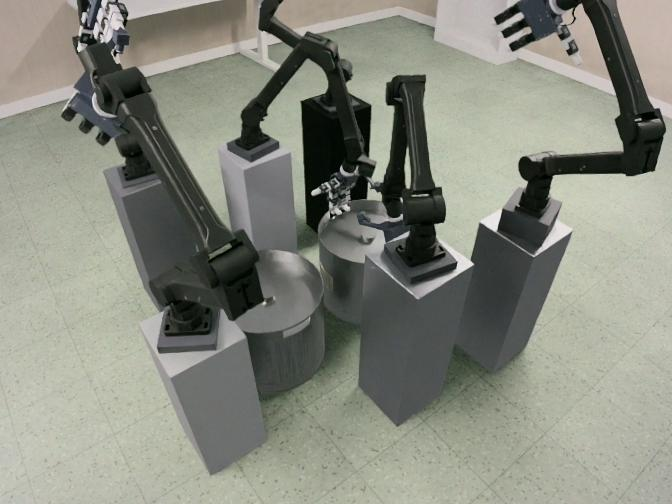

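Call:
wait:
  seconds: 0.1

Scene clock: 2057.40 s.
Joint torques (N m): arm1=[3.02 1.38 9.66 1.76 0.03 0] | arm2=[-1.73 -14.68 2.52 -1.06 0.35 0.1] | arm3=[1.32 3.43 11.37 3.17 0.12 -0.16] | arm4=[2.2 1.85 10.59 2.78 -0.03 -0.08] | arm5=[0.73 -12.28 1.03 -0.65 0.38 0.07] | arm6=[-2.14 3.31 9.87 2.06 -0.02 0.06]
Motor temperatures (°C): arm1=[25 29 50 28 26 26] | arm2=[28 40 37 29 28 26] | arm3=[25 26 45 26 28 26] | arm4=[25 25 47 28 25 26] | arm5=[29 43 39 29 31 28] | arm6=[25 26 49 27 26 28]
Heat: arm1: hottest joint3_rad 50 °C; arm2: hottest joint2_rad 40 °C; arm3: hottest joint3_rad 45 °C; arm4: hottest joint3_rad 47 °C; arm5: hottest joint2_rad 43 °C; arm6: hottest joint3_rad 49 °C.
Joint velocities: within noise
arm1.joint_positions: joint1_rad=+0.886 joint2_rad=+0.567 joint3_rad=+1.375 joint4_rad=-1.268 joint5_rad=+0.040 joint6_rad=+1.040 hand_index_mcp=+0.756 hand_index_abd=+0.000 hand_index_pip=+0.577 hand_index_dip=+0.696 hand_middle_mcp=+0.756 hand_middle_abd=+0.000 hand_middle_pip=+0.577 hand_middle_dip=+0.696 hand_ring_mcp=+0.756 hand_ring_abd=+0.000 hand_ring_pip=+0.577 hand_ring_dip=+0.696 hand_thumb_cmc=+0.716 hand_thumb_axl=+0.677 hand_thumb_mcp=+0.226 hand_thumb_ipl=+0.168 hand_current_limit=+0.400 hand_speed=-0.600
arm1.joint_status: not commanded
arm1.hand_state: goal,goal,goal,goal,goal,goal,goal,goal,goal,goal,goal,goal,goal,goal,goal,goal
arm1.index_mcp_current_ma: 4
arm1.index_abd_current_ma: 0
arm1.index_pip_current_ma: 1
arm1.index_dip_current_ma: 0
arm1.middle_mcp_current_ma: 4
arm1.middle_abd_current_ma: 1
arm1.middle_pip_current_ma: 1
arm1.middle_dip_current_ma: 0
arm1.ring_mcp_current_ma: 4
arm1.ring_abd_current_ma: 1
arm1.ring_pip_current_ma: 1
arm1.ring_dip_current_ma: 0
arm1.thumb_cmc_current_ma: 3
arm1.thumb_axl_current_ma: -2
arm1.thumb_mcp_current_ma: 0
arm1.thumb_ipl_current_ma: -1
arm1.hand_goal_index_mcp: 0.754
arm1.hand_goal_index_abd: 0.000
arm1.hand_goal_index_pip: 0.576
arm1.hand_goal_index_dip: 0.696
arm1.hand_goal_middle_mcp: 0.754
arm1.hand_goal_middle_abd: 0.000
arm1.hand_goal_middle_pip: 0.576
arm1.hand_goal_middle_dip: 0.696
arm1.hand_goal_ring_mcp: 0.754
arm1.hand_goal_ring_abd: 0.000
arm1.hand_goal_ring_pip: 0.576
arm1.hand_goal_ring_dip: 0.696
arm1.hand_goal_thumb_cmc: 0.714
arm1.hand_goal_thumb_axl: 0.678
arm1.hand_goal_thumb_mcp: 0.226
arm1.hand_goal_thumb_ipl: 0.168
arm1.hand: x=+0.5287 y=+0.2245 z=+1.2654 quat_wxyz=(+0.336, +0.845, -0.124, +0.398) (m; scene frame)
arm1.hand_target: x=+0.5292 y=+0.2285 z=+1.2769 quat_wxyz=(+0.340, +0.839, -0.118, +0.409) (m; scene frame)
arm1.hand_status: not commanded
arm2.joint_positions: joint1_rad=+0.546 joint2_rad=+2.258 joint3_rad=+0.974 joint4_rad=-0.582 joint5_rad=-0.252 joint6_rad=+0.661 hand_index_mcp=+0.501 hand_index_abd=+0.001 hand_index_pip=+0.594 hand_index_dip=-0.761 hand_middle_mcp=+0.485 hand_middle_abd=+0.002 hand_middle_pip=+0.610 hand_middle_dip=-0.726 hand_ring_mcp=+0.996 hand_ring_abd=-0.001 hand_ring_pip=+0.002 hand_ring_dip=+0.696 hand_thumb_cmc=+0.713 hand_thumb_axl=+0.677 hand_thumb_mcp=+0.223 hand_thumb_ipl=+0.168 hand_current_limit=+0.790 hand_speed=-0.600
arm2.joint_status: all done
arm2.hand_state: blocked,goal,goal,goal,blocked,goal,blocked,blocked,goal,goal,goal,goal,goal,goal,goal,goal
arm2.index_mcp_current_ma: 137
arm2.index_abd_current_ma: 0
arm2.index_pip_current_ma: 20
arm2.index_dip_current_ma: 22
arm2.middle_mcp_current_ma: 88
arm2.middle_abd_current_ma: 1
arm2.middle_pip_current_ma: 51
arm2.middle_dip_current_ma: 105
arm2.ring_mcp_current_ma: -2
arm2.ring_abd_current_ma: 0
arm2.ring_pip_current_ma: 1
arm2.ring_dip_current_ma: 0
arm2.thumb_cmc_current_ma: 0
arm2.thumb_axl_current_ma: 0
arm2.thumb_mcp_current_ma: -2
arm2.thumb_ipl_current_ma: 0
arm2.hand_goal_index_mcp: 0.440
arm2.hand_goal_index_abd: 0.000
arm2.hand_goal_index_pip: 0.576
arm2.hand_goal_index_dip: -0.780
arm2.hand_goal_middle_mcp: 0.440
arm2.hand_goal_middle_abd: 0.000
arm2.hand_goal_middle_pip: 0.576
arm2.hand_goal_middle_dip: -0.780
arm2.hand_goal_ring_mcp: 1.000
arm2.hand_goal_ring_abd: 0.000
arm2.hand_goal_ring_pip: 0.000
arm2.hand_goal_ring_dip: 0.696
arm2.hand_goal_thumb_cmc: 0.714
arm2.hand_goal_thumb_axl: 0.678
arm2.hand_goal_thumb_mcp: 0.226
arm2.hand_goal_thumb_ipl: 0.168
arm2.hand: x=+0.2527 y=+0.1527 z=+0.3780 quat_wxyz=(-0.188, +0.982, +0.015, +0.004) (m; scene frame)
arm2.hand_target: x=+0.2522 y=+0.1456 z=+0.3863 quat_wxyz=(-0.182, +0.983, +0.009, +0.001) (m; scene frame)
arm2.hand_status: not commanded
arm3.joint_positions: joint1_rad=+0.150 joint2_rad=+0.607 joint3_rad=+1.465 joint4_rad=-1.202 joint5_rad=+0.080 joint6_rad=+1.175 hand_index_mcp=+0.755 hand_index_abd=+0.001 hand_index_pip=+0.577 hand_index_dip=+0.696 hand_middle_mcp=+0.755 hand_middle_abd=+0.001 hand_middle_pip=+0.577 hand_middle_dip=+0.696 hand_ring_mcp=+0.755 hand_ring_abd=+0.001 hand_ring_pip=+0.577 hand_ring_dip=+0.696 hand_thumb_cmc=+0.715 hand_thumb_axl=+0.677 hand_thumb_mcp=+0.226 hand_thumb_ipl=+0.168 hand_current_limit=+0.400 hand_speed=-0.600
arm3.joint_status: not commanded
arm3.hand_state: goal,goal,goal,goal,goal,goal,goal,goal,goal,goal,goal,goal,goal,goal,goal,goal
arm3.index_mcp_current_ma: 4
arm3.index_abd_current_ma: 3
arm3.index_pip_current_ma: 3
arm3.index_dip_current_ma: 0
arm3.middle_mcp_current_ma: 3
arm3.middle_abd_current_ma: 3
arm3.middle_pip_current_ma: 3
arm3.middle_dip_current_ma: 0
arm3.ring_mcp_current_ma: 3
arm3.ring_abd_current_ma: 2
arm3.ring_pip_current_ma: 3
arm3.ring_dip_current_ma: 0
arm3.thumb_cmc_current_ma: 2
arm3.thumb_axl_current_ma: -3
arm3.thumb_mcp_current_ma: -1
arm3.thumb_ipl_current_ma: -2
arm3.hand_goal_index_mcp: 0.754
arm3.hand_goal_index_abd: 0.000
arm3.hand_goal_index_pip: 0.576
arm3.hand_goal_index_dip: 0.696
arm3.hand_goal_middle_mcp: 0.754
arm3.hand_goal_middle_abd: 0.000
arm3.hand_goal_middle_pip: 0.576
arm3.hand_goal_middle_dip: 0.696
arm3.hand_goal_ring_mcp: 0.754
arm3.hand_goal_ring_abd: 0.000
arm3.hand_goal_ring_pip: 0.576
arm3.hand_goal_ring_dip: 0.696
arm3.hand_goal_thumb_cmc: 0.714
arm3.hand_goal_thumb_axl: 0.678
arm3.hand_goal_thumb_mcp: 0.226
arm3.hand_goal_thumb_ipl: 0.168
arm3.hand: x=-0.5551 y=+0.2927 z=+1.2574 quat_wxyz=(+0.500, +0.660, -0.480, +0.291) (m; scene frame)
arm3.hand_target: x=-0.5551 y=+0.2979 z=+1.2725 quat_wxyz=(+0.512, +0.651, -0.474, +0.299) (m; scene frame)
arm3.hand_status: not commanded
arm4.joint_positions: joint1_rad=+0.680 joint2_rad=+0.547 joint3_rad=+1.325 joint4_rad=-1.321 joint5_rad=-0.020 joint6_rad=+1.025 hand_index_mcp=+0.755 hand_index_abd=+0.000 hand_index_pip=+0.577 hand_index_dip=+0.696 hand_middle_mcp=+0.756 hand_middle_abd=+0.000 hand_middle_pip=+0.577 hand_middle_dip=+0.696 hand_ring_mcp=+0.755 hand_ring_abd=+0.000 hand_ring_pip=+0.577 hand_ring_dip=+0.696 hand_thumb_cmc=+0.715 hand_thumb_axl=+0.677 hand_thumb_mcp=+0.226 hand_thumb_ipl=+0.168 hand_current_limit=+0.400 hand_speed=-0.600
arm4.joint_status: not commanded
arm4.hand_state: goal,goal,goal,goal,goal,goal,goal,goal,goal,goal,goal,goal,goal,goal,goal,goal
arm4.index_mcp_current_ma: 0
arm4.index_abd_current_ma: 0
arm4.index_pip_current_ma: 0
arm4.index_dip_current_ma: 0
arm4.middle_mcp_current_ma: 0
arm4.middle_abd_current_ma: 0
arm4.middle_pip_current_ma: 0
arm4.middle_dip_current_ma: 0
arm4.ring_mcp_current_ma: 0
arm4.ring_abd_current_ma: 0
arm4.ring_pip_current_ma: 0
arm4.ring_dip_current_ma: 0
arm4.thumb_cmc_current_ma: 0
arm4.thumb_axl_current_ma: 0
arm4.thumb_mcp_current_ma: 0
arm4.thumb_ipl_current_ma: 0
arm4.hand_goal_index_mcp: 0.754
arm4.hand_goal_index_abd: 0.000
arm4.hand_goal_index_pip: 0.576
arm4.hand_goal_index_dip: 0.696
arm4.hand_goal_middle_mcp: 0.754
arm4.hand_goal_middle_abd: 0.000
arm4.hand_goal_middle_pip: 0.576
arm4.hand_goal_middle_dip: 0.696
arm4.hand_goal_ring_mcp: 0.754
arm4.hand_goal_ring_abd: 0.000
arm4.hand_goal_ring_pip: 0.576
arm4.hand_goal_ring_dip: 0.696
arm4.hand_goal_thumb_cmc: 0.714
arm4.hand_goal_thumb_axl: 0.678
arm4.hand_goal_thumb_mcp: 0.226
arm4.hand_goal_thumb_ipl: 0.168
arm4.hand: x=-0.5283 y=+0.0103 z=+1.1454 quat_wxyz=(-0.280, +0.375, +0.783, +0.409) (m; scene frame)
arm4.hand_target: x=-0.5303 y=+0.0077 z=+1.1541 quat_wxyz=(-0.287, +0.369, +0.781, +0.415) (m; scene frame)
arm4.hand_status: not commanded
arm5.joint_positions: joint1_rad=-0.348 joint2_rad=+2.409 joint3_rad=+0.994 joint4_rad=-0.461 joint5_rad=+0.208 joint6_rad=-0.541 hand_index_mcp=+0.480 hand_index_abd=+0.002 hand_index_pip=+0.602 hand_index_dip=-0.737 hand_middle_mcp=+0.472 hand_middle_abd=+0.003 hand_middle_pip=+0.607 hand_middle_dip=-0.737 hand_ring_mcp=+0.996 hand_ring_abd=+0.001 hand_ring_pip=+0.002 hand_ring_dip=+0.696 hand_thumb_cmc=+0.712 hand_thumb_axl=+0.677 hand_thumb_mcp=+0.223 hand_thumb_ipl=+0.168 hand_current_limit=+0.790 hand_speed=-0.600
arm5.joint_status: all done
arm5.hand_state: blocked,goal,blocked,blocked,blocked,goal,blocked,blocked,goal,goal,goal,goal,goal,goal,goal,goal
arm5.index_mcp_current_ma: 116
arm5.index_abd_current_ma: 2
arm5.index_pip_current_ma: 63
arm5.index_dip_current_ma: 121
arm5.middle_mcp_current_ma: 87
arm5.middle_abd_current_ma: 3
arm5.middle_pip_current_ma: 78
arm5.middle_dip_current_ma: 120
arm5.ring_mcp_current_ma: -7
arm5.ring_abd_current_ma: 0
arm5.ring_pip_current_ma: 2
arm5.ring_dip_current_ma: 0
arm5.thumb_cmc_current_ma: -2
arm5.thumb_axl_current_ma: -1
arm5.thumb_mcp_current_ma: -5
arm5.thumb_ipl_current_ma: 0
arm5.hand_goal_index_mcp: 0.440
arm5.hand_goal_index_abd: 0.000
arm5.hand_goal_index_pip: 0.576
arm5.hand_goal_index_dip: -0.780
arm5.hand_goal_middle_mcp: 0.440
arm5.hand_goal_middle_abd: 0.000
arm5.hand_goal_middle_pip: 0.576
arm5.hand_goal_middle_dip: -0.780
arm5.hand_goal_ring_mcp: 1.000
arm5.hand_goal_ring_abd: 0.000
arm5.hand_goal_ring_pip: 0.000
arm5.hand_goal_ring_dip: 0.696
arm5.hand_goal_thumb_cmc: 0.714
arm5.hand_goal_thumb_axl: 0.678
arm5.hand_goal_thumb_mcp: 0.226
arm5.hand_goal_thumb_ipl: 0.168
arm5.hand: x=+0.2576 y=-0.1213 z=+0.3803 quat_wxyz=(+0.012, +0.000, +0.983, -0.184) (m; scene frame)
arm5.hand_target: x=+0.2573 y=-0.1138 z=+0.3898 quat_wxyz=(+0.017, -0.001, +0.983, -0.182) (m; scene frame)
arm5.hand_status: not commanded
arm6.joint_positions: joint1_rad=-0.593 joint2_rad=+0.557 joint3_rad=+1.325 joint4_rad=-1.387 joint5_rad=-0.080 joint6_rad=+1.175 hand_index_mcp=+0.754 hand_index_abd=+0.000 hand_index_pip=+0.577 hand_index_dip=+0.696 hand_middle_mcp=+0.754 hand_middle_abd=+0.000 hand_middle_pip=+0.577 hand_middle_dip=+0.696 hand_ring_mcp=+0.754 hand_ring_abd=+0.000 hand_ring_pip=+0.577 hand_ring_dip=+0.696 hand_thumb_cmc=+0.714 hand_thumb_axl=+0.677 hand_thumb_mcp=+0.226 hand_thumb_ipl=+0.168 hand_current_limit=+0.400 hand_speed=-0.600
arm6.joint_status: not commanded
arm6.hand_state: goal,goal,goal,goal,goal,goal,goal,goal,goal,goal,goal,goal,goal,goal,goal,goal
arm6.index_mcp_current_ma: -1
arm6.index_abd_current_ma: 0
arm6.index_pip_current_ma: 1
arm6.index_dip_current_ma: 0
arm6.middle_mcp_current_ma: -1
arm6.middle_abd_current_ma: 0
arm6.middle_pip_current_ma: 1
arm6.middle_dip_current_ma: 0
arm6.ring_mcp_current_ma: -1
arm6.ring_abd_current_ma: 0
arm6.ring_pip_current_ma: 1
arm6.ring_dip_current_ma: 0
arm6.thumb_cmc_current_ma: 0
arm6.thumb_axl_current_ma: -1
arm6.thumb_mcp_current_ma: -1
arm6.thumb_ipl_current_ma: -1
arm6.hand_goal_index_mcp: 0.754
arm6.hand_goal_index_abd: 0.000
arm6.hand_goal_index_pip: 0.576
arm6.hand_goal_index_dip: 0.696
arm6.hand_goal_middle_mcp: 0.754
arm6.hand_goal_middle_abd: 0.000
arm6.hand_goal_middle_pip: 0.576
arm6.hand_goal_middle_dip: 0.696
arm6.hand_goal_ring_mcp: 0.754
arm6.hand_goal_ring_abd: 0.000
arm6.hand_goal_ring_pip: 0.576
arm6.hand_goal_ring_dip: 0.696
arm6.hand_goal_thumb_cmc: 0.714
arm6.hand_goal_thumb_axl: 0.678
arm6.hand_goal_thumb_mcp: 0.226
arm6.hand_goal_thumb_ipl: 0.168
arm6.hand: x=+0.5875 y=-0.3267 z=+1.2089 quat_wxyz=(-0.229, +0.581, +0.672, +0.398) (m; scene frame)
arm6.hand_target: x=+0.5882 y=-0.3304 z=+1.2190 quat_wxyz=(-0.231, +0.580, +0.666, +0.408) (m; scene frame)
arm6.hand_status: not commanded
wait: 0.10 s; at rest from the start
pictures: none

Call:
move:
  arm2: {"joints":{"joint1_rad":0.535,"joint2_rad":2.02,"joint3_rad":1.055,"joint4_rad":-0.62,"joint5_rad":-0.235,"joint6_rad":0.69},"min_time_s":2}
  arm5: {"joints":{"joint1_rad":-0.332,"joint2_rad":2.17,"joint3_rad":1.05,"joint4_rad":-0.49,"joint5_rad":0.25,"joint6_rad":-0.505},"min_time_s":2}

Scene clock: 2075.73 s.
Joint torques (N m): arm1=[3.02 1.32 9.68 1.77 0.04 0] | arm2=[-2.14 -30.62 8.4 -1.77 0.35 0.22] | arm3=[1.2 3.78 11.19 2.81 0.08 -0.2] | arm4=[2.43 1.67 10.82 2.65 -0.09 -0.09] | arm5=[0.21 -27.05 4.9 -1.05 2.21 0.29] | arm6=[-2.26 3.02 9.87 2.04 -0.02 0.05]
Motor temperatures (°C): arm1=[25 29 50 28 26 26] | arm2=[28 41 36 29 28 26] | arm3=[25 26 45 26 28 26] | arm4=[25 25 47 28 25 26] | arm5=[29 42 38 29 32 28] | arm6=[25 26 49 27 26 28]
Heat: arm1: hottest joint3_rad 50 °C; arm2: hottest joint2_rad 41 °C; arm3: hottest joint3_rad 45 °C; arm4: hottest joint3_rad 47 °C; arm5: hottest joint2_rad 42 °C; arm6: hottest joint3_rad 49 °C.
move: arm2 time_out; arm5 time_out
Joint velocities: within noise
arm1, arm3, arm4, arm6: as last shown
arm2.joint_positions: joint1_rad=+0.546 joint2_rad=+2.249 joint3_rad=+0.976 joint4_rad=-0.583 joint5_rad=-0.247 joint6_rad=+0.667 hand_index_mcp=+0.513 hand_index_abd=+0.007 hand_index_pip=+0.621 hand_index_dip=-0.734 hand_middle_mcp=+0.501 hand_middle_abd=+0.007 hand_middle_pip=+0.627 hand_middle_dip=-0.710 hand_ring_mcp=+0.996 hand_ring_abd=-0.001 hand_ring_pip=+0.002 hand_ring_dip=+0.696 hand_thumb_cmc=+0.713 hand_thumb_axl=+0.677 hand_thumb_mcp=+0.223 hand_thumb_ipl=+0.168 hand_current_limit=+0.790 hand_speed=-0.600
arm2.joint_status: joint2_rad time_out (moved -0.009 of -0.238); the others done
arm2.hand_state: blocked,goal,blocked,blocked,blocked,goal,blocked,blocked,goal,goal,goal,goal,goal,goal,goal,goal
arm2.index_mcp_current_ma: 181
arm2.index_abd_current_ma: 4
arm2.index_pip_current_ma: 80
arm2.index_dip_current_ma: 83
arm2.middle_mcp_current_ma: 138
arm2.middle_abd_current_ma: 4
arm2.middle_pip_current_ma: 95
arm2.middle_dip_current_ma: 156
arm2.ring_mcp_current_ma: -2
arm2.ring_abd_current_ma: 0
arm2.ring_pip_current_ma: 1
arm2.ring_dip_current_ma: 0
arm2.thumb_cmc_current_ma: 0
arm2.thumb_axl_current_ma: 0
arm2.thumb_mcp_current_ma: -2
arm2.thumb_ipl_current_ma: 0
arm2.hand_goal_index_mcp: 0.440
arm2.hand_goal_index_abd: 0.000
arm2.hand_goal_index_pip: 0.576
arm2.hand_goal_index_dip: -0.780
arm2.hand_goal_middle_mcp: 0.440
arm2.hand_goal_middle_abd: 0.000
arm2.hand_goal_middle_pip: 0.576
arm2.hand_goal_middle_dip: -0.780
arm2.hand_goal_ring_mcp: 1.000
arm2.hand_goal_ring_abd: 0.000
arm2.hand_goal_ring_pip: 0.000
arm2.hand_goal_ring_dip: 0.696
arm2.hand_goal_thumb_cmc: 0.714
arm2.hand_goal_thumb_axl: 0.678
arm2.hand_goal_thumb_mcp: 0.226
arm2.hand_goal_thumb_ipl: 0.168
arm2.on_its_own: joint2_rad reads +2.249 and still pushes toward +2.020 since a time_out
arm2.hand: x=+0.2546 y=+0.1487 z=+0.3819 quat_wxyz=(-0.182, +0.983, +0.013, +0.005) (m; scene frame)
arm2.hand_target: x=+0.3205 y=+0.0615 z=+0.4971 quat_wxyz=(-0.077, +0.993, +0.013, +0.087) (m; scene frame)
arm2.hand_status: not commanded
arm5.joint_positions: joint1_rad=-0.347 joint2_rad=+2.398 joint3_rad=+0.996 joint4_rad=-0.462 joint5_rad=+0.207 joint6_rad=-0.541 hand_index_mcp=+0.498 hand_index_abd=-0.001 hand_index_pip=+0.625 hand_index_dip=-0.711 hand_middle_mcp=+0.491 hand_middle_abd=-0.002 hand_middle_pip=+0.628 hand_middle_dip=-0.711 hand_ring_mcp=+0.996 hand_ring_abd=+0.001 hand_ring_pip=+0.002 hand_ring_dip=+0.696 hand_thumb_cmc=+0.712 hand_thumb_axl=+0.677 hand_thumb_mcp=+0.223 hand_thumb_ipl=+0.168 hand_current_limit=+0.790 hand_speed=-0.600
arm5.joint_status: joint2_rad time_out (moved -0.011 of -0.239); joint5_rad time_out (moved -0.001 of +0.042); joint6_rad time_out (moved +0.000 of +0.036); the others done
arm5.hand_state: blocked,goal,blocked,blocked,blocked,goal,blocked,blocked,goal,goal,goal,goal,goal,goal,goal,goal
arm5.index_mcp_current_ma: 187
arm5.index_abd_current_ma: -1
arm5.index_pip_current_ma: 140
arm5.index_dip_current_ma: 220
arm5.middle_mcp_current_ma: 159
arm5.middle_abd_current_ma: -2
arm5.middle_pip_current_ma: 149
arm5.middle_dip_current_ma: 218
arm5.ring_mcp_current_ma: -7
arm5.ring_abd_current_ma: 0
arm5.ring_pip_current_ma: 2
arm5.ring_dip_current_ma: 0
arm5.thumb_cmc_current_ma: -2
arm5.thumb_axl_current_ma: -1
arm5.thumb_mcp_current_ma: -5
arm5.thumb_ipl_current_ma: 0
arm5.hand_goal_index_mcp: 0.440
arm5.hand_goal_index_abd: 0.000
arm5.hand_goal_index_pip: 0.576
arm5.hand_goal_index_dip: -0.780
arm5.hand_goal_middle_mcp: 0.440
arm5.hand_goal_middle_abd: 0.000
arm5.hand_goal_middle_pip: 0.576
arm5.hand_goal_middle_dip: -0.780
arm5.hand_goal_ring_mcp: 1.000
arm5.hand_goal_ring_abd: 0.000
arm5.hand_goal_ring_pip: 0.000
arm5.hand_goal_ring_dip: 0.696
arm5.hand_goal_thumb_cmc: 0.714
arm5.hand_goal_thumb_axl: 0.678
arm5.hand_goal_thumb_mcp: 0.226
arm5.hand_goal_thumb_ipl: 0.168
arm5.on_its_own: joint2_rad reads +2.398 and still pushes toward +2.170 since a time_out; joint5_rad reads +0.207 and still pushes toward +0.250 since a time_out; joint6_rad reads -0.541 and still pushes toward -0.505 since a time_out
arm5.hand: x=+0.2602 y=-0.1160 z=+0.3849 quat_wxyz=(+0.015, +0.000, +0.984, -0.178) (m; scene frame)
arm5.hand_target: x=+0.3230 y=-0.0211 z=+0.4982 quat_wxyz=(+0.103, +0.023, +0.991, -0.081) (m; scene frame)
arm5.hand_status: not commanded
pictures: none

Call:
move:
  arm2: {"joints":{"joint1_rad":0.533,"joint2_rad":1.755,"joint3_rad":1.035,"joint4_rad":-0.83,"joint5_rad":-0.235,"joint6_rad":0.69},"min_time_s":3}
  arm5: {"joints":{"joint1_rad":-0.332,"joint2_rad":1.895,"joint3_rad":0.99,"joint4_rad":-0.685,"joint5_rad":0.255,"joint6_rad":-0.505},"min_time_s":3}

Scene clock: 2086.50 s.
Joint torques (N m): arm1=[3.02 1.32 9.68 1.76 0.03 0] | arm2=[-2.26 -32.91 9.36 -2.04 0.39 0.11] | arm3=[1.9 4.13 11.3 3.15 0.07 -0.13] | arm4=[2.43 1.26 10.63 2.73 -0.06 -0.12] | arm5=[1.03 -27.11 7.88 -1.22 1.91 0.21] | arm6=[-2.02 3.25 9.87 2 -0.04 0.08]
Motor temperatures (°C): arm1=[25 29 50 28 26 26] | arm2=[28 43 37 29 28 26] | arm3=[25 26 45 26 28 26] | arm4=[25 25 47 28 25 26] | arm5=[29 44 39 29 34 29] | arm6=[25 26 49 27 26 28]
Heat: arm1: hottest joint3_rad 50 °C; arm2: hottest joint2_rad 43 °C; arm3: hottest joint3_rad 45 °C; arm4: hottest joint3_rad 47 °C; arm5: hottest joint2_rad 44 °C; arm6: hottest joint3_rad 49 °C.
move: arm2 time_out; arm5 time_out
Joint velocities: within noise
arm1, arm3, arm4, arm6: as last shown
arm2.joint_positions: joint1_rad=+0.546 joint2_rad=+2.022 joint3_rad=+0.961 joint4_rad=-0.786 joint5_rad=-0.249 joint6_rad=+0.679 hand_index_mcp=+0.526 hand_index_abd=-0.001 hand_index_pip=+0.636 hand_index_dip=-0.701 hand_middle_mcp=+0.515 hand_middle_abd=-0.006 hand_middle_pip=+0.629 hand_middle_dip=-0.705 hand_ring_mcp=+0.996 hand_ring_abd=-0.001 hand_ring_pip=+0.002 hand_ring_dip=+0.696 hand_thumb_cmc=+0.713 hand_thumb_axl=+0.677 hand_thumb_mcp=+0.223 hand_thumb_ipl=+0.168 hand_current_limit=+0.790 hand_speed=-0.600
arm2.joint_status: joint2_rad time_out (moved -0.226 of -0.494); the others done
arm2.hand_state: blocked,goal,blocked,blocked,blocked,goal,blocked,blocked,goal,goal,goal,goal,goal,goal,goal,goal
arm2.index_mcp_current_ma: 232
arm2.index_abd_current_ma: 0
arm2.index_pip_current_ma: 122
arm2.index_dip_current_ma: 188
arm2.middle_mcp_current_ma: 189
arm2.middle_abd_current_ma: -3
arm2.middle_pip_current_ma: 103
arm2.middle_dip_current_ma: 174
arm2.ring_mcp_current_ma: -2
arm2.ring_abd_current_ma: 0
arm2.ring_pip_current_ma: 1
arm2.ring_dip_current_ma: 0
arm2.thumb_cmc_current_ma: 0
arm2.thumb_axl_current_ma: 0
arm2.thumb_mcp_current_ma: -2
arm2.thumb_ipl_current_ma: 0
arm2.hand_goal_index_mcp: 0.440
arm2.hand_goal_index_abd: 0.000
arm2.hand_goal_index_pip: 0.576
arm2.hand_goal_index_dip: -0.780
arm2.hand_goal_middle_mcp: 0.440
arm2.hand_goal_middle_abd: 0.000
arm2.hand_goal_middle_pip: 0.576
arm2.hand_goal_middle_dip: -0.780
arm2.hand_goal_ring_mcp: 1.000
arm2.hand_goal_ring_abd: 0.000
arm2.hand_goal_ring_pip: 0.000
arm2.hand_goal_ring_dip: 0.696
arm2.hand_goal_thumb_cmc: 0.714
arm2.hand_goal_thumb_axl: 0.678
arm2.hand_goal_thumb_mcp: 0.226
arm2.hand_goal_thumb_ipl: 0.168
arm2.on_its_own: joint2_rad reads +2.022 and still pushes toward +1.755 since a time_out
arm2.hand: x=+0.2614 y=+0.1408 z=+0.4723 quat_wxyz=(-0.180, +0.984, +0.008, +0.007) (m; scene frame)
arm2.hand_target: x=+0.3120 y=+0.0702 z=+0.6092 quat_wxyz=(-0.064, +0.993, +0.014, +0.098) (m; scene frame)
arm2.hand_status: not commanded
arm5.joint_positions: joint1_rad=-0.349 joint2_rad=+2.132 joint3_rad=+0.912 joint4_rad=-0.654 joint5_rad=+0.219 joint6_rad=-0.527 hand_index_mcp=+0.513 hand_index_abd=+0.004 hand_index_pip=+0.629 hand_index_dip=-0.705 hand_middle_mcp=+0.505 hand_middle_abd=+0.001 hand_middle_pip=+0.639 hand_middle_dip=-0.698 hand_ring_mcp=+0.996 hand_ring_abd=+0.001 hand_ring_pip=+0.002 hand_ring_dip=+0.696 hand_thumb_cmc=+0.712 hand_thumb_axl=+0.677 hand_thumb_mcp=+0.223 hand_thumb_ipl=+0.168 hand_current_limit=+0.790 hand_speed=-0.600
arm5.joint_status: joint2_rad time_out (moved -0.265 of -0.503); joint5_rad time_out (moved +0.012 of +0.048); the others done
arm5.hand_state: blocked,goal,blocked,blocked,blocked,goal,blocked,blocked,goal,goal,goal,goal,goal,goal,goal,goal
arm5.index_mcp_current_ma: 255
arm5.index_abd_current_ma: 4
arm5.index_pip_current_ma: 154
arm5.index_dip_current_ma: 246
arm5.middle_mcp_current_ma: 217
arm5.middle_abd_current_ma: 0
arm5.middle_pip_current_ma: 191
arm5.middle_dip_current_ma: 275
arm5.ring_mcp_current_ma: -7
arm5.ring_abd_current_ma: 0
arm5.ring_pip_current_ma: 2
arm5.ring_dip_current_ma: 0
arm5.thumb_cmc_current_ma: -2
arm5.thumb_axl_current_ma: -1
arm5.thumb_mcp_current_ma: -5
arm5.thumb_ipl_current_ma: 0
arm5.hand_goal_index_mcp: 0.440
arm5.hand_goal_index_abd: 0.000
arm5.hand_goal_index_pip: 0.576
arm5.hand_goal_index_dip: -0.780
arm5.hand_goal_middle_mcp: 0.440
arm5.hand_goal_middle_abd: 0.000
arm5.hand_goal_middle_pip: 0.576
arm5.hand_goal_middle_dip: -0.780
arm5.hand_goal_ring_mcp: 1.000
arm5.hand_goal_ring_abd: 0.000
arm5.hand_goal_ring_pip: 0.000
arm5.hand_goal_ring_dip: 0.696
arm5.hand_goal_thumb_cmc: 0.714
arm5.hand_goal_thumb_axl: 0.678
arm5.hand_goal_thumb_mcp: 0.226
arm5.hand_goal_thumb_ipl: 0.168
arm5.on_its_own: joint2_rad reads +2.132 and still pushes toward +1.895 since a time_out; joint5_rad reads +0.219 and still pushes toward +0.255 since a time_out
arm5.hand: x=+0.2623 y=-0.1190 z=+0.4808 quat_wxyz=(+0.019, +0.007, +0.982, -0.186) (m; scene frame)
arm5.hand_target: x=+0.3170 y=-0.0302 z=+0.6058 quat_wxyz=(+0.110, +0.024, +0.991, -0.074) (m; scene frame)
arm5.hand_status: not commanded
pictures: none

Balanced well. Next h≈0.2.

Call:
move:
  arm2: {"joints":{"joint1_rad":0.53,"joint2_rad":1.51,"joint3_rad":1.07,"joint4_rad":-1.1,"joint5_rad":-0.225,"joint6_rad":0.69},"min_time_s":3}
  arm5: {"joints":{"joint1_rad":-0.335,"joint2_rad":1.625,"joint3_rad":0.99,"joint4_rad":-0.95,"joint5_rad":0.265,"joint6_rad":-0.5},"min_time_s":3}

Scene clock: 2098.73 s.
Joint torques (N m): arm1=[3.02 1.38 9.68 1.74 0.04 0] | arm2=[-2.37 -29.86 13.79 -2.63 0.27 0.14] | arm3=[1.49 3.37 11.22 2.76 0.08 -0.16] | arm4=[1.9 1.67 10.7 2.7 -0.07 -0.1] | arm5=[0.73 -24.64 11.66 -1.74 2.27 0.24] | arm6=[-2.08 3.25 9.78 2.06 -0.03 0.05]
Motor temperatures (°C): arm1=[25 29 50 28 26 26] | arm2=[28 44 38 29 28 26] | arm3=[25 26 45 26 28 26] | arm4=[25 25 47 28 25 26] | arm5=[29 46 40 29 35 29] | arm6=[25 26 49 27 26 28]
Heat: arm1: hottest joint3_rad 50 °C; arm2: hottest joint2_rad 44 °C; arm3: hottest joint3_rad 45 °C; arm4: hottest joint3_rad 47 °C; arm5: hottest joint2_rad 46 °C; arm6: hottest joint3_rad 49 °C.
move: arm2 time_out; arm5 time_out
Joint velocities: within noise
arm1, arm3, arm4, arm6: as last shown
arm2.joint_positions: joint1_rad=+0.546 joint2_rad=+1.756 joint3_rad=+0.961 joint4_rad=-1.039 joint5_rad=-0.235 joint6_rad=+0.675 hand_index_mcp=+0.526 hand_index_abd=-0.001 hand_index_pip=+0.636 hand_index_dip=-0.701 hand_middle_mcp=+0.515 hand_middle_abd=-0.006 hand_middle_pip=+0.630 hand_middle_dip=-0.705 hand_ring_mcp=+0.996 hand_ring_abd=-0.001 hand_ring_pip=+0.002 hand_ring_dip=+0.696 hand_thumb_cmc=+0.713 hand_thumb_axl=+0.677 hand_thumb_mcp=+0.223 hand_thumb_ipl=+0.168 hand_current_limit=+0.790 hand_speed=-0.600
arm2.joint_status: joint2_rad time_out (moved -0.266 of -0.512); joint3_rad time_out (moved +0.000 of +0.109); joint4_rad time_out (moved -0.253 of -0.314); the others done
arm2.hand_state: blocked,goal,blocked,blocked,blocked,goal,blocked,blocked,goal,goal,goal,goal,goal,goal,goal,goal
arm2.index_mcp_current_ma: 232
arm2.index_abd_current_ma: 0
arm2.index_pip_current_ma: 123
arm2.index_dip_current_ma: 188
arm2.middle_mcp_current_ma: 190
arm2.middle_abd_current_ma: -3
arm2.middle_pip_current_ma: 104
arm2.middle_dip_current_ma: 174
arm2.ring_mcp_current_ma: -2
arm2.ring_abd_current_ma: 0
arm2.ring_pip_current_ma: 1
arm2.ring_dip_current_ma: 0
arm2.thumb_cmc_current_ma: 0
arm2.thumb_axl_current_ma: 0
arm2.thumb_mcp_current_ma: -2
arm2.thumb_ipl_current_ma: 0
arm2.hand_goal_index_mcp: 0.440
arm2.hand_goal_index_abd: 0.000
arm2.hand_goal_index_pip: 0.576
arm2.hand_goal_index_dip: -0.780
arm2.hand_goal_middle_mcp: 0.440
arm2.hand_goal_middle_abd: 0.000
arm2.hand_goal_middle_pip: 0.576
arm2.hand_goal_middle_dip: -0.780
arm2.hand_goal_ring_mcp: 1.000
arm2.hand_goal_ring_abd: 0.000
arm2.hand_goal_ring_pip: 0.000
arm2.hand_goal_ring_dip: 0.696
arm2.hand_goal_thumb_cmc: 0.714
arm2.hand_goal_thumb_axl: 0.678
arm2.hand_goal_thumb_mcp: 0.226
arm2.hand_goal_thumb_ipl: 0.168
arm2.on_its_own: joint2_rad reads +1.756 and still pushes toward +1.510 since a time_out; joint3_rad reads +0.961 and still pushes toward +1.070 since a time_out; joint4_rad reads -1.039 and still pushes toward -1.100 since a time_out
arm2.hand: x=+0.2560 y=+0.1437 z=+0.5817 quat_wxyz=(-0.171, +0.985, +0.011, +0.007) (m; scene frame)
arm2.hand_target: x=+0.2891 y=+0.0917 z=+0.7213 quat_wxyz=(-0.056, +0.994, +0.013, +0.098) (m; scene frame)
arm2.hand_status: not commanded
arm5.joint_positions: joint1_rad=-0.349 joint2_rad=+1.844 joint3_rad=+0.883 joint4_rad=-0.905 joint5_rad=+0.221 joint6_rad=-0.531 hand_index_mcp=+0.513 hand_index_abd=+0.003 hand_index_pip=+0.629 hand_index_dip=-0.702 hand_middle_mcp=+0.505 hand_middle_abd=+0.000 hand_middle_pip=+0.639 hand_middle_dip=-0.698 hand_ring_mcp=+0.996 hand_ring_abd=+0.001 hand_ring_pip=+0.002 hand_ring_dip=+0.696 hand_thumb_cmc=+0.712 hand_thumb_axl=+0.677 hand_thumb_mcp=+0.223 hand_thumb_ipl=+0.168 hand_current_limit=+0.790 hand_speed=-0.600
arm5.joint_status: joint2_rad time_out (moved -0.289 of -0.507); joint3_rad time_out (moved -0.029 of +0.078); joint5_rad time_out (moved +0.001 of +0.046); the others done
arm5.hand_state: blocked,goal,blocked,blocked,blocked,goal,blocked,blocked,goal,goal,goal,goal,goal,goal,goal,goal
arm5.index_mcp_current_ma: 255
arm5.index_abd_current_ma: 3
arm5.index_pip_current_ma: 154
arm5.index_dip_current_ma: 256
arm5.middle_mcp_current_ma: 217
arm5.middle_abd_current_ma: 0
arm5.middle_pip_current_ma: 191
arm5.middle_dip_current_ma: 275
arm5.ring_mcp_current_ma: -7
arm5.ring_abd_current_ma: 0
arm5.ring_pip_current_ma: 2
arm5.ring_dip_current_ma: 0
arm5.thumb_cmc_current_ma: -2
arm5.thumb_axl_current_ma: -1
arm5.thumb_mcp_current_ma: -5
arm5.thumb_ipl_current_ma: 0
arm5.hand_goal_index_mcp: 0.440
arm5.hand_goal_index_abd: 0.000
arm5.hand_goal_index_pip: 0.576
arm5.hand_goal_index_dip: -0.780
arm5.hand_goal_middle_mcp: 0.440
arm5.hand_goal_middle_abd: 0.000
arm5.hand_goal_middle_pip: 0.576
arm5.hand_goal_middle_dip: -0.780
arm5.hand_goal_ring_mcp: 1.000
arm5.hand_goal_ring_abd: 0.000
arm5.hand_goal_ring_pip: 0.000
arm5.hand_goal_ring_dip: 0.696
arm5.hand_goal_thumb_cmc: 0.714
arm5.hand_goal_thumb_axl: 0.678
arm5.hand_goal_thumb_mcp: 0.226
arm5.hand_goal_thumb_ipl: 0.168
arm5.on_its_own: joint2_rad reads +1.844 and still pushes toward +1.625 since a time_out; joint3_rad reads +0.883 and still pushes toward +0.990 since a time_out; joint5_rad reads +0.221 and still pushes toward +0.265 since a time_out
arm5.hand: x=+0.2601 y=-0.1201 z=+0.5886 quat_wxyz=(+0.021, +0.005, +0.983, -0.182) (m; scene frame)
arm5.hand_target: x=+0.3063 y=-0.0521 z=+0.7176 quat_wxyz=(+0.116, +0.028, +0.990, -0.074) (m; scene frame)
arm5.hand_status: not commanded
pictures: none

Call:
move:
  arm2: {"joints":{"joint1_rad":0.535,"joint2_rad":1.285,"joint3_rad":1.36,"joint4_rad":-1.6,"joint5_rad":-0.23,"joint6_rad":0.7},"min_time_s":4}
  arm5: {"joints":{"joint1_rad":-0.337,"joint2_rad":1.33,"joint3_rad":1.26,"joint4_rad":-1.51,"joint5_rad":0.285,"joint6_rad":-0.495},"min_time_s":4}
  cameras: ["arm4_cam_wrist"]

Scene clock: 2114.27 s.
Joint torques (N m): arm1=[3.02 1.32 9.68 1.76 0.03 0] | arm2=[-1.49 -26.4 15.77 -4.45 -0.65 0.39] | arm3=[0.91 3.02 11.19 2.99 0.09 -0.22] | arm4=[1.9 1.73 10.81 2.82 -0.02 -0.05] | arm5=[-0.67 -22.01 15.69 -3.64 2.92 0.33] | arm6=[-2.02 3.14 9.81 2.02 -0.01 0.06]
Motor temperatures (°C): arm1=[25 29 50 28 26 26] | arm2=[28 45 45 30 28 26] | arm3=[25 26 45 26 28 26] | arm4=[25 25 47 28 25 26] | arm5=[29 49 48 29 38 29] | arm6=[25 26 49 27 26 28]
Heat: arm1: hottest joint3_rad 50 °C; arm2: hottest joint2_rad 45 °C; arm3: hottest joint3_rad 45 °C; arm4: hottest joint3_rad 47 °C; arm5: hottest joint2_rad 49 °C; arm6: hottest joint3_rad 49 °C.
move: arm2 time_out; arm5 time_out
Joint velocities: within noise
arm1, arm3, arm4, arm6: as last shown
arm2.joint_positions: joint1_rad=+0.536 joint2_rad=+1.504 joint3_rad=+1.133 joint4_rad=-1.493 joint5_rad=-0.217 joint6_rad=+0.658 hand_index_mcp=+0.495 hand_index_abd=-0.008 hand_index_pip=+0.636 hand_index_dip=-0.689 hand_middle_mcp=+0.482 hand_middle_abd=-0.011 hand_middle_pip=+0.630 hand_middle_dip=-0.705 hand_ring_mcp=+0.996 hand_ring_abd=-0.001 hand_ring_pip=+0.002 hand_ring_dip=+0.696 hand_thumb_cmc=+0.713 hand_thumb_axl=+0.677 hand_thumb_mcp=+0.223 hand_thumb_ipl=+0.168 hand_current_limit=+0.790 hand_speed=-0.600
arm2.joint_status: joint2_rad time_out (moved -0.252 of -0.471); joint3_rad time_out (moved +0.172 of +0.399); joint4_rad time_out (moved -0.454 of -0.561); joint6_rad time_out (moved -0.017 of +0.025); the others done
arm2.hand_state: blocked,goal,blocked,blocked,blocked,goal,blocked,blocked,goal,goal,goal,goal,goal,goal,goal,goal
arm2.index_mcp_current_ma: 119
arm2.index_abd_current_ma: -5
arm2.index_pip_current_ma: 123
arm2.index_dip_current_ma: 233
arm2.middle_mcp_current_ma: 79
arm2.middle_abd_current_ma: -8
arm2.middle_pip_current_ma: 104
arm2.middle_dip_current_ma: 174
arm2.ring_mcp_current_ma: -2
arm2.ring_abd_current_ma: 0
arm2.ring_pip_current_ma: 1
arm2.ring_dip_current_ma: 0
arm2.thumb_cmc_current_ma: 0
arm2.thumb_axl_current_ma: 0
arm2.thumb_mcp_current_ma: -2
arm2.thumb_ipl_current_ma: 0
arm2.hand_goal_index_mcp: 0.440
arm2.hand_goal_index_abd: 0.000
arm2.hand_goal_index_pip: 0.576
arm2.hand_goal_index_dip: -0.780
arm2.hand_goal_middle_mcp: 0.440
arm2.hand_goal_middle_abd: 0.000
arm2.hand_goal_middle_pip: 0.576
arm2.hand_goal_middle_dip: -0.780
arm2.hand_goal_ring_mcp: 1.000
arm2.hand_goal_ring_abd: 0.000
arm2.hand_goal_ring_pip: 0.000
arm2.hand_goal_ring_dip: 0.696
arm2.hand_goal_thumb_cmc: 0.714
arm2.hand_goal_thumb_axl: 0.678
arm2.hand_goal_thumb_mcp: 0.226
arm2.hand_goal_thumb_ipl: 0.168
arm2.on_its_own: joint2_rad reads +1.504 and still pushes toward +1.285 since a time_out; joint3_rad reads +1.133 and still pushes toward +1.245 since a time_out (your +1.360 is given up); joint4_rad reads -1.493 and still pushes toward -1.600 since a time_out; joint6_rad reads +0.658 and still pushes toward +0.700 since a time_out
arm2.hand: x=+0.2423 y=+0.1500 z=+0.7394 quat_wxyz=(-0.176, +0.984, +0.014, -0.007) (m; scene frame)
arm2.hand_target: x=+0.2400 y=+0.1526 z=+0.8636 quat_wxyz=(-0.097, +0.993, +0.005, +0.067) (m; scene frame)
arm2.hand_status: not commanded
arm5.joint_positions: joint1_rad=-0.337 joint2_rad=+1.532 joint3_rad=+1.018 joint4_rad=-1.407 joint5_rad=+0.226 joint6_rad=-0.532 hand_index_mcp=+0.465 hand_index_abd=+0.008 hand_index_pip=+0.629 hand_index_dip=-0.701 hand_middle_mcp=+0.455 hand_middle_abd=+0.005 hand_middle_pip=+0.639 hand_middle_dip=-0.682 hand_ring_mcp=+0.996 hand_ring_abd=+0.001 hand_ring_pip=+0.002 hand_ring_dip=+0.696 hand_thumb_cmc=+0.712 hand_thumb_axl=+0.677 hand_thumb_mcp=+0.223 hand_thumb_ipl=+0.168 hand_current_limit=+0.790 hand_speed=-0.600
arm5.joint_status: joint2_rad time_out (moved -0.311 of -0.514); joint3_rad time_out (moved +0.135 of +0.377); joint4_rad time_out (moved -0.502 of -0.605); joint5_rad time_out (moved +0.006 of +0.064); joint6_rad time_out (moved -0.001 of +0.036); the others done
arm5.hand_state: blocked,goal,blocked,blocked,goal,goal,blocked,blocked,goal,goal,goal,goal,goal,goal,goal,goal
arm5.index_mcp_current_ma: 63
arm5.index_abd_current_ma: 11
arm5.index_pip_current_ma: 154
arm5.index_dip_current_ma: 262
arm5.middle_mcp_current_ma: 32
arm5.middle_abd_current_ma: 7
arm5.middle_pip_current_ma: 191
arm5.middle_dip_current_ma: 344
arm5.ring_mcp_current_ma: -7
arm5.ring_abd_current_ma: 0
arm5.ring_pip_current_ma: 2
arm5.ring_dip_current_ma: 0
arm5.thumb_cmc_current_ma: -2
arm5.thumb_axl_current_ma: -1
arm5.thumb_mcp_current_ma: -5
arm5.thumb_ipl_current_ma: 0
arm5.hand_goal_index_mcp: 0.440
arm5.hand_goal_index_abd: 0.000
arm5.hand_goal_index_pip: 0.576
arm5.hand_goal_index_dip: -0.780
arm5.hand_goal_middle_mcp: 0.440
arm5.hand_goal_middle_abd: 0.000
arm5.hand_goal_middle_pip: 0.576
arm5.hand_goal_middle_dip: -0.780
arm5.hand_goal_ring_mcp: 1.000
arm5.hand_goal_ring_abd: 0.000
arm5.hand_goal_ring_pip: 0.000
arm5.hand_goal_ring_dip: 0.696
arm5.hand_goal_thumb_cmc: 0.714
arm5.hand_goal_thumb_axl: 0.678
arm5.hand_goal_thumb_mcp: 0.226
arm5.hand_goal_thumb_ipl: 0.168
arm5.on_its_own: joint2_rad reads +1.532 and still pushes toward +1.330 since a time_out; joint3_rad reads +1.018 and still pushes toward +1.148 since a time_out (your +1.260 is given up); joint4_rad reads -1.407 and still pushes toward -1.510 since a time_out; joint5_rad reads +0.226 and still pushes toward +0.285 since a time_out; joint6_rad reads -0.532 and still pushes toward -0.495 since a time_out
arm5.hand: x=+0.2471 y=-0.1300 z=+0.7484 quat_wxyz=(+0.010, -0.005, +0.978, -0.207) (m; scene frame)
arm5.hand_target: x=+0.2709 y=-0.1147 z=+0.8777 quat_wxyz=(+0.097, +0.024, +0.987, -0.124) (m; scene frame)
arm5.hand_status: not commanded
pictures: arm4_cam_wrist
camera_calibration:
arm4_cam_wrist: T_world_to_cam=[[0.95564, -0.00353343, -0.294517, 0.879956], [-0.0507631, -0.986941, -0.152874, 0.105137], [-0.290131, 0.161043, -0.943339, 1.04937], [0, 0, 0, 1]] pos_world=[-0.531129, -0.0621193, 1.26514]

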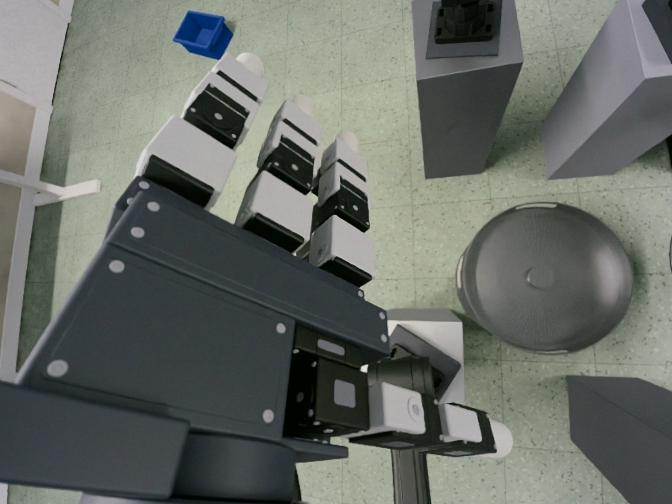

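Call:
move:
  arm2: {"joints":{"joint1_rad":0.535,"joint2_rad":1.275,"joint3_rad":1.38,"joint4_rad":-1.64,"joint5_rad":-0.235,"joint6_rad":0.7},"min_time_s":2}
  arm5: {"joints":{"joint1_rad":-0.337,"joint2_rad":1.335,"joint3_rad":1.3,"joint4_rad":-1.54,"joint5_rad":0.29,"joint6_rad":-0.495},"min_time_s":2}

Scene clock: 2127.60 s.
Joint torques (N m): arm1=[3.02 1.32 9.66 1.76 0.03 0] | arm2=[-1.32 -26.46 15.77 -4.53 -0.71 0.45] | arm3=[1.03 3.55 11.15 3.34 0.12 -0.17] | arm4=[2.32 1.61 10.7 2.71 -0.05 -0.09] | arm5=[-1.61 -22.3 15.47 -3.51 3 0.35] | arm6=[-2.2 3.19 9.77 2.09 -0.04 0.06]
Motor temperatures (°C): arm1=[25 29 50 28 26 26] | arm2=[28 46 50 30 29 27] | arm3=[25 26 45 26 28 26] | arm4=[25 25 47 28 25 26] | arm5=[29 51 56 30 42 29] | arm6=[25 26 49 27 26 28]
Heat: arm1: hottest joint3_rad 50 °C; arm2: hottest joint3_rad 50 °C; arm3: hottest joint3_rad 45 °C; arm4: hottest joint3_rad 47 °C; arm5: hottest joint3_rad 56 °C; arm6: hottest joint3_rad 49 °C.
move: arm2 time_out; arm5 time_out
Joint velocities: within noise
arm1, arm3, arm4, arm6: as last shown
arm2.joint_positions: joint1_rad=+0.535 joint2_rad=+1.496 joint3_rad=+1.146 joint4_rad=-1.531 joint5_rad=-0.221 joint6_rad=+0.650 hand_index_mcp=+0.485 hand_index_abd=-0.011 hand_index_pip=+0.636 hand_index_dip=-0.683 hand_middle_mcp=+0.472 hand_middle_abd=-0.014 hand_middle_pip=+0.630 hand_middle_dip=-0.705 hand_ring_mcp=+0.996 hand_ring_abd=-0.001 hand_ring_pip=+0.002 hand_ring_dip=+0.696 hand_thumb_cmc=+0.713 hand_thumb_axl=+0.677 hand_thumb_mcp=+0.223 hand_thumb_ipl=+0.168 hand_current_limit=+0.790 hand_speed=-0.600
arm2.joint_status: joint2_rad time_out (moved -0.008 of -0.229); joint3_rad time_out (moved +0.013 of +0.247); joint4_rad time_out (moved -0.038 of -0.147); joint6_rad time_out (moved -0.008 of +0.042); the others done
arm2.hand_state: blocked,goal,blocked,blocked,blocked,goal,blocked,blocked,goal,goal,goal,goal,goal,goal,goal,goal
arm2.index_mcp_current_ma: 87
arm2.index_abd_current_ma: -7
arm2.index_pip_current_ma: 123
arm2.index_dip_current_ma: 257
arm2.middle_mcp_current_ma: 51
arm2.middle_abd_current_ma: -11
arm2.middle_pip_current_ma: 104
arm2.middle_dip_current_ma: 174
arm2.ring_mcp_current_ma: -2
arm2.ring_abd_current_ma: 0
arm2.ring_pip_current_ma: 1
arm2.ring_dip_current_ma: 0
arm2.thumb_cmc_current_ma: 0
arm2.thumb_axl_current_ma: 0
arm2.thumb_mcp_current_ma: -2
arm2.thumb_ipl_current_ma: 0
arm2.hand_goal_index_mcp: 0.440
arm2.hand_goal_index_abd: 0.000
arm2.hand_goal_index_pip: 0.576
arm2.hand_goal_index_dip: -0.780
arm2.hand_goal_middle_mcp: 0.440
arm2.hand_goal_middle_abd: 0.000
arm2.hand_goal_middle_pip: 0.576
arm2.hand_goal_middle_dip: -0.780
arm2.hand_goal_ring_mcp: 1.000
arm2.hand_goal_ring_abd: 0.000
arm2.hand_goal_ring_pip: 0.000
arm2.hand_goal_ring_dip: 0.696
arm2.hand_goal_thumb_cmc: 0.714
arm2.hand_goal_thumb_axl: 0.678
arm2.hand_goal_thumb_mcp: 0.226
arm2.hand_goal_thumb_ipl: 0.168
arm2.on_its_own: joint2_rad reads +1.496 and still pushes toward +1.275 since a time_out; joint3_rad reads +1.146 and still pushes toward +1.259 since a time_out (your +1.380 is given up); joint4_rad reads -1.531 and still pushes toward -1.640 since a time_out; joint6_rad reads +0.650 and still pushes toward +0.700 since a time_out
arm2.hand: x=+0.2401 y=+0.1536 z=+0.7477 quat_wxyz=(-0.184, +0.983, +0.016, -0.010) (m; scene frame)
arm2.hand_target: x=+0.2355 y=+0.1594 z=+0.8714 quat_wxyz=(-0.104, +0.992, +0.004, +0.064) (m; scene frame)
arm2.hand_status: not commanded
arm5.joint_positions: joint1_rad=-0.334 joint2_rad=+1.532 joint3_rad=+1.043 joint4_rad=-1.443 joint5_rad=+0.229 joint6_rad=-0.535 hand_index_mcp=+0.457 hand_index_abd=+0.010 hand_index_pip=+0.629 hand_index_dip=-0.699 hand_middle_mcp=+0.448 hand_middle_abd=+0.007 hand_middle_pip=+0.639 hand_middle_dip=-0.676 hand_ring_mcp=+0.995 hand_ring_abd=+0.001 hand_ring_pip=+0.002 hand_ring_dip=+0.696 hand_thumb_cmc=+0.712 hand_thumb_axl=+0.677 hand_thumb_mcp=+0.223 hand_thumb_ipl=+0.168 hand_current_limit=+0.790 hand_speed=-0.600
arm5.joint_status: joint2_rad time_out (moved +0.000 of -0.197); joint3_rad time_out (moved +0.025 of +0.282); joint4_rad time_out (moved -0.036 of -0.133); joint5_rad time_out (moved +0.003 of +0.064); joint6_rad time_out (moved -0.002 of +0.037); the others done
arm5.hand_state: goal,goal,blocked,blocked,goal,goal,blocked,blocked,goal,goal,goal,goal,goal,goal,goal,goal
arm5.index_mcp_current_ma: 39
arm5.index_abd_current_ma: 14
arm5.index_pip_current_ma: 154
arm5.index_dip_current_ma: 268
arm5.middle_mcp_current_ma: 15
arm5.middle_abd_current_ma: 9
arm5.middle_pip_current_ma: 191
arm5.middle_dip_current_ma: 370
arm5.ring_mcp_current_ma: -7
arm5.ring_abd_current_ma: 0
arm5.ring_pip_current_ma: 2
arm5.ring_dip_current_ma: 0
arm5.thumb_cmc_current_ma: -2
arm5.thumb_axl_current_ma: -1
arm5.thumb_mcp_current_ma: -5
arm5.thumb_ipl_current_ma: 0
arm5.hand_goal_index_mcp: 0.440
arm5.hand_goal_index_abd: 0.000
arm5.hand_goal_index_pip: 0.576
arm5.hand_goal_index_dip: -0.780
arm5.hand_goal_middle_mcp: 0.440
arm5.hand_goal_middle_abd: 0.000
arm5.hand_goal_middle_pip: 0.576
arm5.hand_goal_middle_dip: -0.780
arm5.hand_goal_ring_mcp: 1.000
arm5.hand_goal_ring_abd: 0.000
arm5.hand_goal_ring_pip: 0.000
arm5.hand_goal_ring_dip: 0.696
arm5.hand_goal_thumb_cmc: 0.714
arm5.hand_goal_thumb_axl: 0.678
arm5.hand_goal_thumb_mcp: 0.226
arm5.hand_goal_thumb_ipl: 0.168
arm5.on_its_own: joint2_rad reads +1.532 and still pushes toward +1.335 since a time_out; joint3_rad reads +1.043 and still pushes toward +1.173 since a time_out (your +1.300 is given up); joint4_rad reads -1.443 and still pushes toward -1.540 since a time_out; joint5_rad reads +0.229 and still pushes toward +0.290 since a time_out; joint6_rad reads -0.535 and still pushes toward -0.495 since a time_out
arm5.hand: x=+0.2472 y=-0.1282 z=+0.7569 quat_wxyz=(+0.009, -0.008, +0.977, -0.212) (m; scene frame)
arm5.hand_target: x=+0.2719 y=-0.1146 z=+0.8850 quat_wxyz=(+0.097, +0.023, +0.987, -0.130) (m; scene frame)
arm5.hand_status: not commanded
pictures: none


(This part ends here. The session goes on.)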